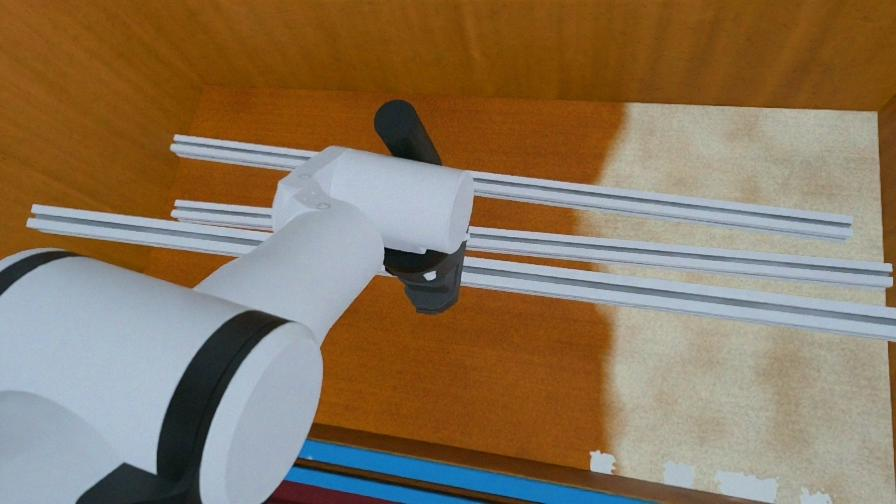

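move --joints '{"torso_squat_rad":0.885,"torso_shift_rad":0.5}' --min_time_s 4 --cameras '["head_camera","left_wrist_camera"]'

Scene clock: 707.20 s.
Joint torques (N m): left_arm=[-5.68 4.12 -0.91 -3.9 -0.35 -7.47 0.28] | right_arm=[0.83 2.16 1.09 -11.82 0.44 -2.05 -0.19]
Motor temperatures (°C): left_arm=[40 33 33 40 43 39 43] | right_arm=[36 39 32 42 40 40 37]
Wrist force (N): left_arm=[-22.7 0.3 75.4] | right_arm=[-10.7 -5.4 -5.6]
Wrist torque (N m): left_arm=[-0.13 2.08 0.33] | right_arm=[0.02 -0.87 -0.39]
Wrist force, peak (N): left_arm=[-22.9 0.2 79.7] | right_arm=[-11.2 -5.7 -6.0]
move: done
base_odometry: x=+0.381 y=-0.681 heading=-0.006
base_status: not commanded
joint_positions: torso_squat_rad=+0.885 torso_shift_rad=+0.499 torso_pitch_rad=+0.838 torso_yaw_rad=+0.000 left_shoulder_pitch_rad=-1.503 left_shoulder_roll_rad=+0.250 left_shoulder_yaw_rad=+0.200 left_elbow_rad=-0.200 left_forearm_roll_rad=+0.045 left_wrist_pitch_rad=+0.752 left_hand_roll_rad=+0.130 left_gripper_m=+0.031 right_shoulder_pitch_rad=-0.036 right_shoulder_roll_rad=-0.016 right_shoulder_yaw_rad=+0.250 right_elbow_rad=-2.500 right_forearm_roll_rad=-0.043 right_wrist_pitch_rad=-0.006 right_hand_roll_rad=+0.044 right_gripper_m=+0.100 head_pan_rad=+0.300 head_tilt_rad=+0.450
joint_status: all done
wheel_motors_off: 0
motor_effort: left_wheel=+8(9) right_wheel=+2(5)
chest: x=+0.2139 y=+0.0002 z=+0.8767 quat_wxyz=(+0.914, +0.000, +0.407, +0.000) (m; base frame)
left_hand: x=+0.6491 y=+0.1728 z=+0.3031 quat_wxyz=(+0.999, -0.006, -0.043, +0.000) (m; base frame)
right_hand: x=+0.5736 y=-0.1284 z=+0.7555 quat_wxyz=(+0.654, +0.131, -0.745, -0.003) (m; base frame)
pictures: head_camera, left_wrist_camera
camera_calibration:
head_camera: T_world_to_cam=[[0.154098, -0.971001, -0.182788, 0.129372], [-0.939335, -0.0865951, -0.33189, 0.741215], [0.306437, 0.222843, -0.925439, 0.745587], [0, 0, 0, 1]] pos_world=[0.447838, 0.0236575, 0.959645]
left_wrist_camera: T_world_to_cam=[[0.992619, 0.0215367, 0.119345, -0.684846], [-0.0393767, -0.873548, 0.485142, 0.0614206], [0.114702, -0.486261, -0.866253, 0.350918], [0, 0, 0, 1]] pos_world=[0.641959, 0.239041, 0.355919]

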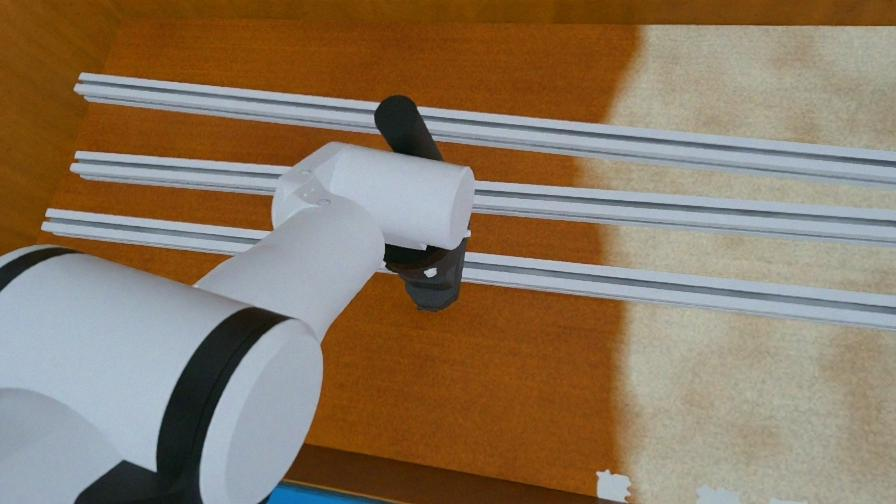

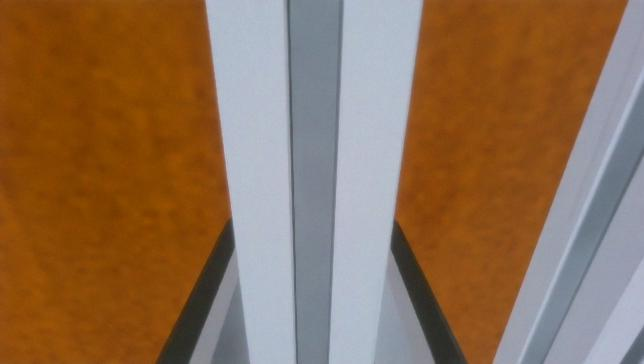

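move --joints '{"torso_squat_rad":0.871}' --min_time_s 0.6 --cameras '[]'

move --joints '{"left_gripper_m":0.055}' --cameras '[]'

move --joints '{"torso_squat_rad":0.4,"torso_shift_rad":0.3,"head_pan_rad":0.0}' --cameras '[]'

move --joints '{"torso_squat_rad":0.2,"torso_shift_rad":0.1,"torso_pitch_rad":0.5}' --cameras '["head_camera"]'

move --base '{"x_m_s":-0.35,"for_s":1.09}' --cameras '[]'

move --base '{"turn_rad_s":0.8,"for_s":1.97}' --joints '{"torso_squat_rad":0.6,"torso_shift_rad":0,"torso_pitch_rad":0.35,"left_shoulder_pitch_rad":-0.85,"left_shoulder_roll_rad":0.07,"left_shoulder_yaw_rad":0.32,"left_elbow_rad":-0.7,"left_forearm_roll_rad":0,"left_wrist_pitch_rad":-0.3,"left_hand_roll_rad":-1.57,"left_gripper_m":0.06}' --cameras '[]'

move --base '{"x_m_s":0.35,"for_s":3.75}' --cameras '[]'

move --base '{"turn_rad_s":-0.8,"for_s":1.963}' --joints '{"torso_squat_rad":1.14,"head_pan_rad":0.2}' --cameras '["head_camera","left_wrist_camera"]'

Scene clock: 719.80 s.
Joint torques (N m): left_arm=[-17.89 5.06 -1.83 -6.72 -0.44 -0.86 0.24] | right_arm=[1.03 1.59 1.24 -11.75 0.38 -2.21 -0.16]
Motor temperatures (°C): left_arm=[39 33 33 39 43 42 43] | right_arm=[36 39 32 43 40 40 37]
Wrist force (N): left_arm=[-4.1 -1.0 -10.3] | right_arm=[-10.8 -5.4 -5.4]
Wrist torque (N m): left_arm=[-0.21 0.01 0.28] | right_arm=[0.02 -0.88 -0.38]
Wrist force, peak (N): left_arm=[-21.6 0.3 76.7] | right_arm=[-10.9 -5.8 -5.7]
move: done
base_odometry: x=+0.381 y=-0.681 heading=-0.006
base_status: not commanded
joint_positions: torso_squat_rad=+0.871 torso_shift_rad=+0.500 torso_pitch_rad=+0.841 torso_yaw_rad=+0.000 left_shoulder_pitch_rad=-1.500 left_shoulder_roll_rad=+0.250 left_shoulder_yaw_rad=+0.200 left_elbow_rad=-0.200 left_forearm_roll_rad=+0.045 left_wrist_pitch_rad=+0.750 left_hand_roll_rad=+0.130 left_gripper_m=+0.031 right_shoulder_pitch_rad=-0.036 right_shoulder_roll_rad=-0.016 right_shoulder_yaw_rad=+0.250 right_elbow_rad=-2.500 right_forearm_roll_rad=-0.043 right_wrist_pitch_rad=-0.006 right_hand_roll_rad=+0.044 right_gripper_m=+0.100 head_pan_rad=+0.300 head_tilt_rad=+0.450
joint_status: all done
wheel_motors_off: 0
motor_effort: left_wheel=+5(9) right_wheel=+3(5)
chest: x=+0.2189 y=+0.0002 z=+0.8824 quat_wxyz=(+0.913, +0.000, +0.408, +0.000) (m; base frame)
left_hand: x=+0.6504 y=+0.1731 z=+0.3060 quat_wxyz=(+0.999, -0.006, -0.040, +0.000) (m; base frame)
right_hand: x=+0.5781 y=-0.1285 z=+0.7600 quat_wxyz=(+0.655, +0.131, -0.744, -0.003) (m; base frame)
pictures: none
No camera images: "cameras" was empty.

Scene clock: 720.57 s.
Joint torques (N m): left_arm=[-14.71 4.61 -1.53 -4.72 -0.28 0.11 0.48] | right_arm=[1.03 1.37 1.15 -11.7 0.47 -2.12 -0.25]
Motor temperatures (°C): left_arm=[39 33 33 39 43 42 43] | right_arm=[36 39 32 43 40 40 37]
Wrist force (N): left_arm=[-0.5 0.0 -5.5] | right_arm=[-10.9 -5.5 -5.6]
Wrist torque (N m): left_arm=[-0.24 -0.17 0.24] | right_arm=[0.02 -0.90 -0.40]
Wrist force, peak (N): left_arm=[-0.6 -0.2 -11.3] | right_arm=[-11.0 -5.5 -5.6]
move: done
base_odometry: x=+0.381 y=-0.681 heading=-0.006
base_status: not commanded
joint_positions: torso_squat_rad=+0.871 torso_shift_rad=+0.500 torso_pitch_rad=+0.841 torso_yaw_rad=+0.000 left_shoulder_pitch_rad=-1.500 left_shoulder_roll_rad=+0.250 left_shoulder_yaw_rad=+0.200 left_elbow_rad=-0.200 left_forearm_roll_rad=+0.045 left_wrist_pitch_rad=+0.750 left_hand_roll_rad=+0.130 left_gripper_m=+0.055 right_shoulder_pitch_rad=-0.036 right_shoulder_roll_rad=-0.016 right_shoulder_yaw_rad=+0.250 right_elbow_rad=-2.500 right_forearm_roll_rad=-0.043 right_wrist_pitch_rad=-0.006 right_hand_roll_rad=+0.044 right_gripper_m=+0.100 head_pan_rad=+0.300 head_tilt_rad=+0.450
joint_status: all done
wheel_motors_off: 0
motor_effort: left_wheel=+3(4) right_wheel=+1(4)
chest: x=+0.2188 y=+0.0002 z=+0.8824 quat_wxyz=(+0.913, +0.000, +0.408, +0.000) (m; base frame)
left_hand: x=+0.6511 y=+0.1730 z=+0.3064 quat_wxyz=(+0.999, -0.006, -0.041, +0.000) (m; base frame)
right_hand: x=+0.5781 y=-0.1285 z=+0.7600 quat_wxyz=(+0.655, +0.131, -0.744, -0.003) (m; base frame)
pictures: none
No camera images: "cameras" was empty.

Scene clock: 723.03 s.
Joint torques (N m): left_arm=[-16.43 5 -1.74 -5.64 -0.66 0.02 0.41] | right_arm=[1.22 1.86 1.51 -11.46 0.47 -2.15 0.03]
Motor temperatures (°C): left_arm=[39 33 33 39 43 41 43] | right_arm=[36 39 32 43 40 40 37]
Wrist force (N): left_arm=[-1.8 0.0 -8.6] | right_arm=[-10.7 -5.2 -5.9]
Wrist torque (N m): left_arm=[-0.26 -0.26 0.27] | right_arm=[-0.04 -0.84 -0.37]
Wrist force, peak (N): left_arm=[-1.7 -0.1 -9.3] | right_arm=[-11.4 -5.8 -5.5]
move: done
base_odometry: x=+0.381 y=-0.681 heading=-0.007
base_status: not commanded
joint_positions: torso_squat_rad=+0.400 torso_shift_rad=+0.300 torso_pitch_rad=+0.841 torso_yaw_rad=+0.000 left_shoulder_pitch_rad=-1.500 left_shoulder_roll_rad=+0.250 left_shoulder_yaw_rad=+0.200 left_elbow_rad=-0.200 left_forearm_roll_rad=+0.045 left_wrist_pitch_rad=+0.750 left_hand_roll_rad=+0.130 left_gripper_m=+0.055 right_shoulder_pitch_rad=-0.036 right_shoulder_roll_rad=-0.016 right_shoulder_yaw_rad=+0.250 right_elbow_rad=-2.500 right_forearm_roll_rad=-0.043 right_wrist_pitch_rad=-0.006 right_hand_roll_rad=+0.044 right_gripper_m=+0.100 head_pan_rad=+0.000 head_tilt_rad=+0.450
joint_status: all done
wheel_motors_off: 0
motor_effort: left_wheel=+1(3) right_wheel=+2(5)
chest: x=+0.1932 y=+0.0002 z=+1.1027 quat_wxyz=(+0.913, +0.000, +0.408, +0.000) (m; base frame)
left_hand: x=+0.6253 y=+0.1731 z=+0.5266 quat_wxyz=(+0.999, -0.006, -0.041, +0.000) (m; base frame)
right_hand: x=+0.5525 y=-0.1285 z=+0.9804 quat_wxyz=(+0.655, +0.131, -0.744, -0.003) (m; base frame)
pictures: none
No camera images: "cameras" was empty.

Scene clock: 725.23 s.
Joint torques (N m): left_arm=[-21.61 6.63 -1.25 -7.61 -0.39 -0.63 0.27] | right_arm=[-2.86 2.05 0.88 -10.91 0.44 -1.86 -0.24]
Motor temperatures (°C): left_arm=[39 33 33 39 43 41 43] | right_arm=[36 39 32 43 40 40 37]
Wrist force (N): left_arm=[-3.7 0.2 -8.2] | right_arm=[-9.8 -5.1 -3.9]
Wrist torque (N m): left_arm=[-0.26 -0.32 0.28] | right_arm=[-0.03 -0.76 -0.39]
Wrist force, peak (N): left_arm=[-1.9 -0.1 -9.5] | right_arm=[-11.4 -5.5 -5.9]
move: done
base_odometry: x=+0.381 y=-0.681 heading=-0.006
base_status: not commanded
joint_positions: torso_squat_rad=+0.200 torso_shift_rad=+0.100 torso_pitch_rad=+0.500 torso_yaw_rad=+0.000 left_shoulder_pitch_rad=-1.500 left_shoulder_roll_rad=+0.250 left_shoulder_yaw_rad=+0.200 left_elbow_rad=-0.200 left_forearm_roll_rad=+0.045 left_wrist_pitch_rad=+0.750 left_hand_roll_rad=+0.130 left_gripper_m=+0.055 right_shoulder_pitch_rad=-0.036 right_shoulder_roll_rad=-0.016 right_shoulder_yaw_rad=+0.250 right_elbow_rad=-2.500 right_forearm_roll_rad=-0.043 right_wrist_pitch_rad=-0.006 right_hand_roll_rad=+0.044 right_gripper_m=+0.100 head_pan_rad=+0.000 head_tilt_rad=+0.450
joint_status: all done
wheel_motors_off: 0
motor_effort: left_wheel=+0(2) right_wheel=+2(4)
chest: x=-0.0111 y=+0.0002 z=+1.2347 quat_wxyz=(+0.969, +0.000, +0.247, +0.000) (m; base frame)
left_hand: x=+0.5888 y=+0.1731 z=+0.8363 quat_wxyz=(+0.978, -0.006, -0.210, -0.001) (m; base frame)
right_hand: x=+0.3684 y=-0.1285 z=+1.2396 quat_wxyz=(+0.520, +0.129, -0.844, +0.019) (m; base frame)
pictures: head_camera
camera_calibration:
head_camera: T_world_to_cam=[[-0.0554258, -0.998231, 0.0215157, -0.018513], [-0.78359, 0.0301329, -0.620547, 1.0069], [0.618801, -0.0512538, -0.783874, 0.973987], [0, 0, 0, 1]] pos_world=[0.185267, 0.00109953, 1.38871]

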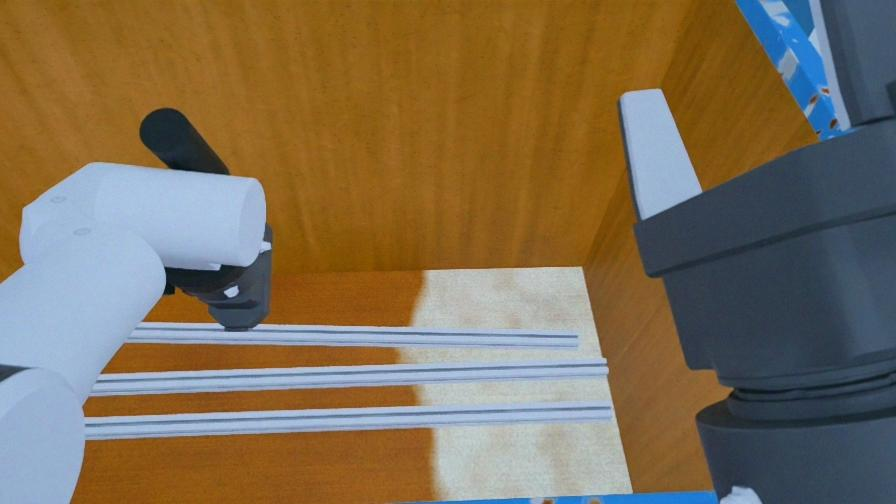

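Scene clock: 727.67 s.
Joint torques (N m): left_arm=[-22.34 6.86 -1.35 -8 -0.48 -1.02 0.4] | right_arm=[-3.53 1.59 0.73 -10.89 0.37 -1.8 -0.16]
Motor temperatures (°C): left_arm=[39 33 33 39 43 41 43] | right_arm=[36 39 32 43 40 40 37]
Wrist force (N): left_arm=[-3.6 0.0 -8.4] | right_arm=[-10.1 -5.0 -3.8]
Wrist torque (N m): left_arm=[-0.24 -0.32 0.28] | right_arm=[-0.03 -0.81 -0.38]
Wrist force, peak (N): left_arm=[-3.5 0.1 -8.7] | right_arm=[-10.3 -5.1 -4.3]
move: done
base_odometry: x=-0.004 y=-0.679 heading=-0.008
base_status: done (sent for 1.1 of 1.1 s)
joint_positions: torso_squat_rad=+0.200 torso_shift_rad=+0.100 torso_pitch_rad=+0.500 torso_yaw_rad=+0.000 left_shoulder_pitch_rad=-1.500 left_shoulder_roll_rad=+0.250 left_shoulder_yaw_rad=+0.200 left_elbow_rad=-0.200 left_forearm_roll_rad=+0.045 left_wrist_pitch_rad=+0.750 left_hand_roll_rad=+0.130 left_gripper_m=+0.055 right_shoulder_pitch_rad=-0.036 right_shoulder_roll_rad=-0.016 right_shoulder_yaw_rad=+0.250 right_elbow_rad=-2.500 right_forearm_roll_rad=-0.043 right_wrist_pitch_rad=-0.006 right_hand_roll_rad=+0.044 right_gripper_m=+0.100 head_pan_rad=+0.000 head_tilt_rad=+0.450
joint_status: not commanded
wheel_motors_off: 0
motor_effort: left_wheel=-17(26) right_wheel=+19(36)
chest: x=-0.0112 y=+0.0002 z=+1.2347 quat_wxyz=(+0.969, +0.000, +0.247, +0.000) (m; base frame)
left_hand: x=+0.5887 y=+0.1732 z=+0.8362 quat_wxyz=(+0.978, -0.006, -0.210, -0.001) (m; base frame)
right_hand: x=+0.3683 y=-0.1285 z=+1.2396 quat_wxyz=(+0.520, +0.129, -0.844, +0.019) (m; base frame)
pictures: none
No camera images: "cameras" was empty.

Scene clock: 731.57 s.
Joint torques (N m): left_arm=[-18.02 2.55 -0.43 -9.37 -0.04 -1.68 0.45] | right_arm=[-4.22 1.91 0.72 -10 0.46 -1.6 -0.34]
Motor temperatures (°C): left_arm=[39 33 33 39 43 41 43] | right_arm=[36 39 32 43 40 40 37]
Wrist force (N): left_arm=[-1.3 -5.9 -3.6] | right_arm=[-9.8 -4.5 -3.3]
Wrist torque (N m): left_arm=[0.04 -0.23 0.20] | right_arm=[-0.06 -0.83 -0.38]
Wrist force, peak (N): left_arm=[-4.7 -0.3 -8.1] | right_arm=[-10.1 -5.2 -4.1]
move: done
base_odometry: x=-0.004 y=-0.679 heading=+1.565
base_status: done (sent for 1.97 of 1.97 s)
joint_positions: torso_squat_rad=+0.600 torso_shift_rad=+0.000 torso_pitch_rad=+0.350 torso_yaw_rad=+0.000 left_shoulder_pitch_rad=-0.850 left_shoulder_roll_rad=+0.070 left_shoulder_yaw_rad=+0.320 left_elbow_rad=-0.700 left_forearm_roll_rad=+0.000 left_wrist_pitch_rad=-0.300 left_hand_roll_rad=-1.570 left_gripper_m=+0.060 right_shoulder_pitch_rad=-0.036 right_shoulder_roll_rad=-0.016 right_shoulder_yaw_rad=+0.250 right_elbow_rad=-2.500 right_forearm_roll_rad=-0.043 right_wrist_pitch_rad=-0.006 right_hand_roll_rad=+0.044 right_gripper_m=+0.100 head_pan_rad=+0.000 head_tilt_rad=+0.450
joint_status: all done
wheel_motors_off: 0
motor_effort: left_wheel=+2(44) right_wheel=+13(44)
chest: x=-0.1220 y=+0.0003 z=+1.1489 quat_wxyz=(+0.985, +0.000, +0.174, +0.000) (m; base frame)
left_hand: x=+0.5060 y=+0.2165 z=+0.8323 quat_wxyz=(+0.552, +0.461, -0.479, -0.503) (m; base frame)
right_hand: x=+0.2525 y=-0.1284 z=+1.2106 quat_wxyz=(+0.455, +0.128, -0.881, +0.029) (m; base frame)
pictures: none
No camera images: "cameras" was empty.

Scene clock: 736.73 s.
Joint torques (N m): left_arm=[-16.99 3.06 -0.44 -9.13 -0.32 -1.9 0.45] | right_arm=[-4.56 1.42 0.64 -10.22 0.34 -1.64 -0.19]
Motor temperatures (°C): left_arm=[39 33 33 39 43 40 43] | right_arm=[36 39 32 42 40 40 37]
Wrist force (N): left_arm=[-1.1 -5.9 -3.6] | right_arm=[-9.6 -4.5 -3.5]
Wrist torque (N m): left_arm=[0.10 -0.23 0.20] | right_arm=[-0.05 -0.79 -0.38]
Wrist force, peak (N): left_arm=[-1.3 -6.5 -4.0] | right_arm=[-10.0 -4.6 -3.6]
move: done
base_odometry: x=+0.002 y=+0.639 heading=+1.566
base_status: done (sent for 3.77 of 3.77 s)
joint_positions: torso_squat_rad=+0.600 torso_shift_rad=+0.000 torso_pitch_rad=+0.350 torso_yaw_rad=+0.000 left_shoulder_pitch_rad=-0.850 left_shoulder_roll_rad=+0.070 left_shoulder_yaw_rad=+0.320 left_elbow_rad=-0.700 left_forearm_roll_rad=+0.000 left_wrist_pitch_rad=-0.300 left_hand_roll_rad=-1.570 left_gripper_m=+0.060 right_shoulder_pitch_rad=-0.036 right_shoulder_roll_rad=-0.016 right_shoulder_yaw_rad=+0.250 right_elbow_rad=-2.500 right_forearm_roll_rad=-0.043 right_wrist_pitch_rad=-0.006 right_hand_roll_rad=+0.044 right_gripper_m=+0.100 head_pan_rad=+0.000 head_tilt_rad=+0.450
joint_status: not commanded
wheel_motors_off: 0
motor_effort: left_wheel=+6(42) right_wheel=-8(48)
chest: x=-0.1218 y=+0.0003 z=+1.1489 quat_wxyz=(+0.985, +0.000, +0.174, +0.000) (m; base frame)
left_hand: x=+0.5061 y=+0.2164 z=+0.8322 quat_wxyz=(+0.552, +0.461, -0.479, -0.503) (m; base frame)
right_hand: x=+0.2527 y=-0.1283 z=+1.2105 quat_wxyz=(+0.455, +0.128, -0.881, +0.029) (m; base frame)
pictures: none
No camera images: "cameras" was empty.

Scene clock: 740.63 s.
Joint torques (N m): left_arm=[-16.7 3.41 -0.59 -8.96 -0.08 -1.73 0.78] | right_arm=[-4.87 2.03 0.63 -10.32 0.42 -1.57 -0.02]
Motor temperatures (°C): left_arm=[39 33 33 39 43 40 43] | right_arm=[36 39 32 42 40 40 37]
Wrist force (N): left_arm=[-1.4 -6.0 -4.2] | right_arm=[-9.5 -4.6 -3.3]
Wrist torque (N m): left_arm=[0.08 -0.29 0.23] | right_arm=[-0.07 -0.78 -0.37]
Wrist force, peak (N): left_arm=[-1.6 -6.2 -4.3] | right_arm=[-9.9 -5.0 -3.2]
move: done
base_odometry: x=+0.002 y=+0.639 heading=-0.007
base_status: done (sent for 1.97 of 1.97 s)
joint_positions: torso_squat_rad=+1.140 torso_shift_rad=+0.000 torso_pitch_rad=+0.350 torso_yaw_rad=+0.000 left_shoulder_pitch_rad=-0.850 left_shoulder_roll_rad=+0.070 left_shoulder_yaw_rad=+0.320 left_elbow_rad=-0.700 left_forearm_roll_rad=+0.000 left_wrist_pitch_rad=-0.300 left_hand_roll_rad=-1.570 left_gripper_m=+0.060 right_shoulder_pitch_rad=-0.036 right_shoulder_roll_rad=-0.016 right_shoulder_yaw_rad=+0.250 right_elbow_rad=-2.500 right_forearm_roll_rad=-0.043 right_wrist_pitch_rad=-0.006 right_hand_roll_rad=+0.044 right_gripper_m=+0.100 head_pan_rad=+0.200 head_tilt_rad=+0.450
joint_status: all done
wheel_motors_off: 0
motor_effort: left_wheel=+13(38) right_wheel=+0(44)
chest: x=-0.1219 y=+0.0003 z=+0.8635 quat_wxyz=(+0.985, +0.000, +0.174, +0.000) (m; base frame)
left_hand: x=+0.5060 y=+0.2164 z=+0.5469 quat_wxyz=(+0.552, +0.461, -0.479, -0.503) (m; base frame)
right_hand: x=+0.2526 y=-0.1284 z=+0.9251 quat_wxyz=(+0.455, +0.128, -0.881, +0.029) (m; base frame)
pictures: head_camera, left_wrist_camera
camera_calibration:
head_camera: T_world_to_cam=[[0.129315, -0.990067, -0.0551879, 0.0677816], [-0.680389, -0.0481047, -0.731271, 0.797944], [0.721352, 0.132113, -0.679851, 0.674405], [0, 0, 0, 1]] pos_world=[0.0476638, 0.0163954, 1.04575]
left_wrist_camera: T_world_to_cam=[[0.00377483, -0.995959, 0.0897247, 0.163911], [-0.571638, -0.0757691, -0.817, 0.784471], [0.820498, -0.048206, -0.569614, -0.0144125], [0, 0, 0, 1]] pos_world=[0.45964, 0.221993, 0.617996]

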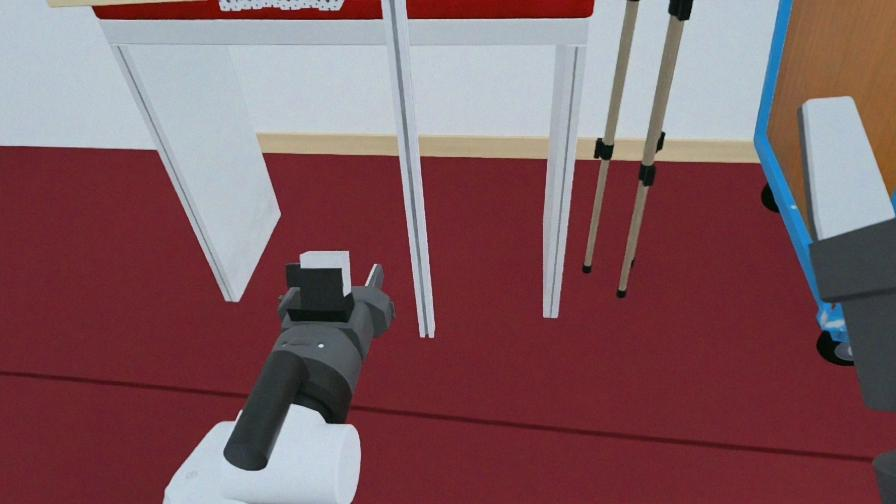

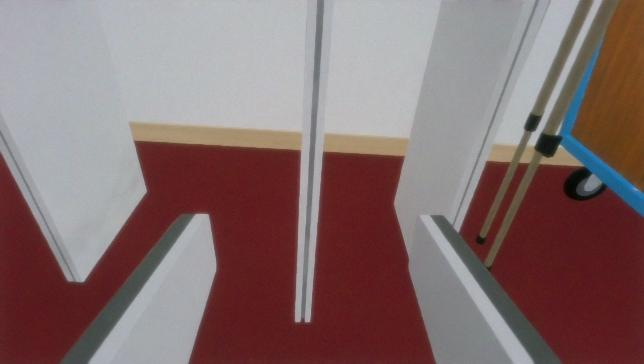

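move --base '{"x_m_s":0.25,"for_s":0.9}' --cameras '["left_wrist_camera"]'

Scene clock: 755.50 s.
Joint torques (N m): left_arm=[-16.16 3.04 -0.21 -9.02 -0.23 -1.92 0.65] | right_arm=[-4.61 1.78 0.62 -10.27 0.43 -1.75 -0.03]
Motor temperatures (°C): left_arm=[38 33 33 40 43 40 43] | right_arm=[36 39 32 42 40 40 37]
Wrist force (N): left_arm=[-1.2 -6.3 -3.9] | right_arm=[-9.4 -4.5 -3.3]
Wrist torque (N m): left_arm=[0.12 -0.27 0.24] | right_arm=[-0.07 -0.78 -0.37]
Wrist force, peak (N): left_arm=[-1.3 -6.4 -4.2] | right_arm=[-9.9 -4.7 -3.6]
move: done
base_odometry: x=+0.227 y=+0.638 heading=-0.008
base_status: done (sent for 0.9 of 0.9 s)
joint_positions: torso_squat_rad=+1.140 torso_shift_rad=+0.000 torso_pitch_rad=+0.350 torso_yaw_rad=+0.000 left_shoulder_pitch_rad=-0.850 left_shoulder_roll_rad=+0.070 left_shoulder_yaw_rad=+0.320 left_elbow_rad=-0.700 left_forearm_roll_rad=+0.000 left_wrist_pitch_rad=-0.300 left_hand_roll_rad=-1.570 left_gripper_m=+0.060 right_shoulder_pitch_rad=-0.036 right_shoulder_roll_rad=-0.016 right_shoulder_yaw_rad=+0.250 right_elbow_rad=-2.500 right_forearm_roll_rad=-0.043 right_wrist_pitch_rad=-0.006 right_hand_roll_rad=+0.044 right_gripper_m=+0.100 head_pan_rad=+0.200 head_tilt_rad=+0.450
joint_status: not commanded
wheel_motors_off: 0
motor_effort: left_wheel=-9(47) right_wheel=+6(41)
chest: x=-0.1218 y=+0.0003 z=+0.8635 quat_wxyz=(+0.985, +0.000, +0.174, +0.000) (m; base frame)
left_hand: x=+0.5061 y=+0.2164 z=+0.5468 quat_wxyz=(+0.552, +0.461, -0.479, -0.503) (m; base frame)
right_hand: x=+0.2527 y=-0.1284 z=+0.9250 quat_wxyz=(+0.455, +0.128, -0.881, +0.029) (m; base frame)
pictures: left_wrist_camera
camera_calibration:
left_wrist_camera: T_world_to_cam=[[0.00378225, -0.995959, 0.0897332, 0.163905], [-0.571791, -0.0757713, -0.816893, 0.784396], [0.82039, -0.048219, -0.569767, -0.0143732], [0, 0, 0, 1]] pos_world=[0.459682, 0.221984, 0.61787]

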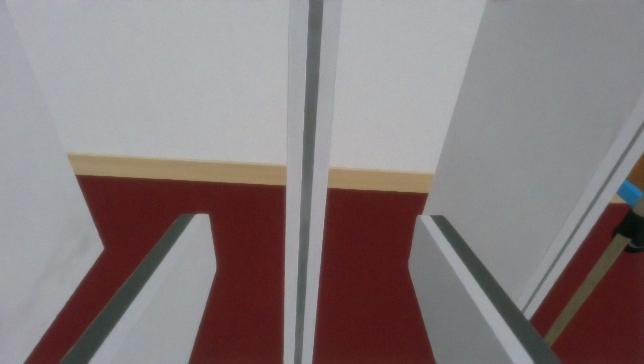

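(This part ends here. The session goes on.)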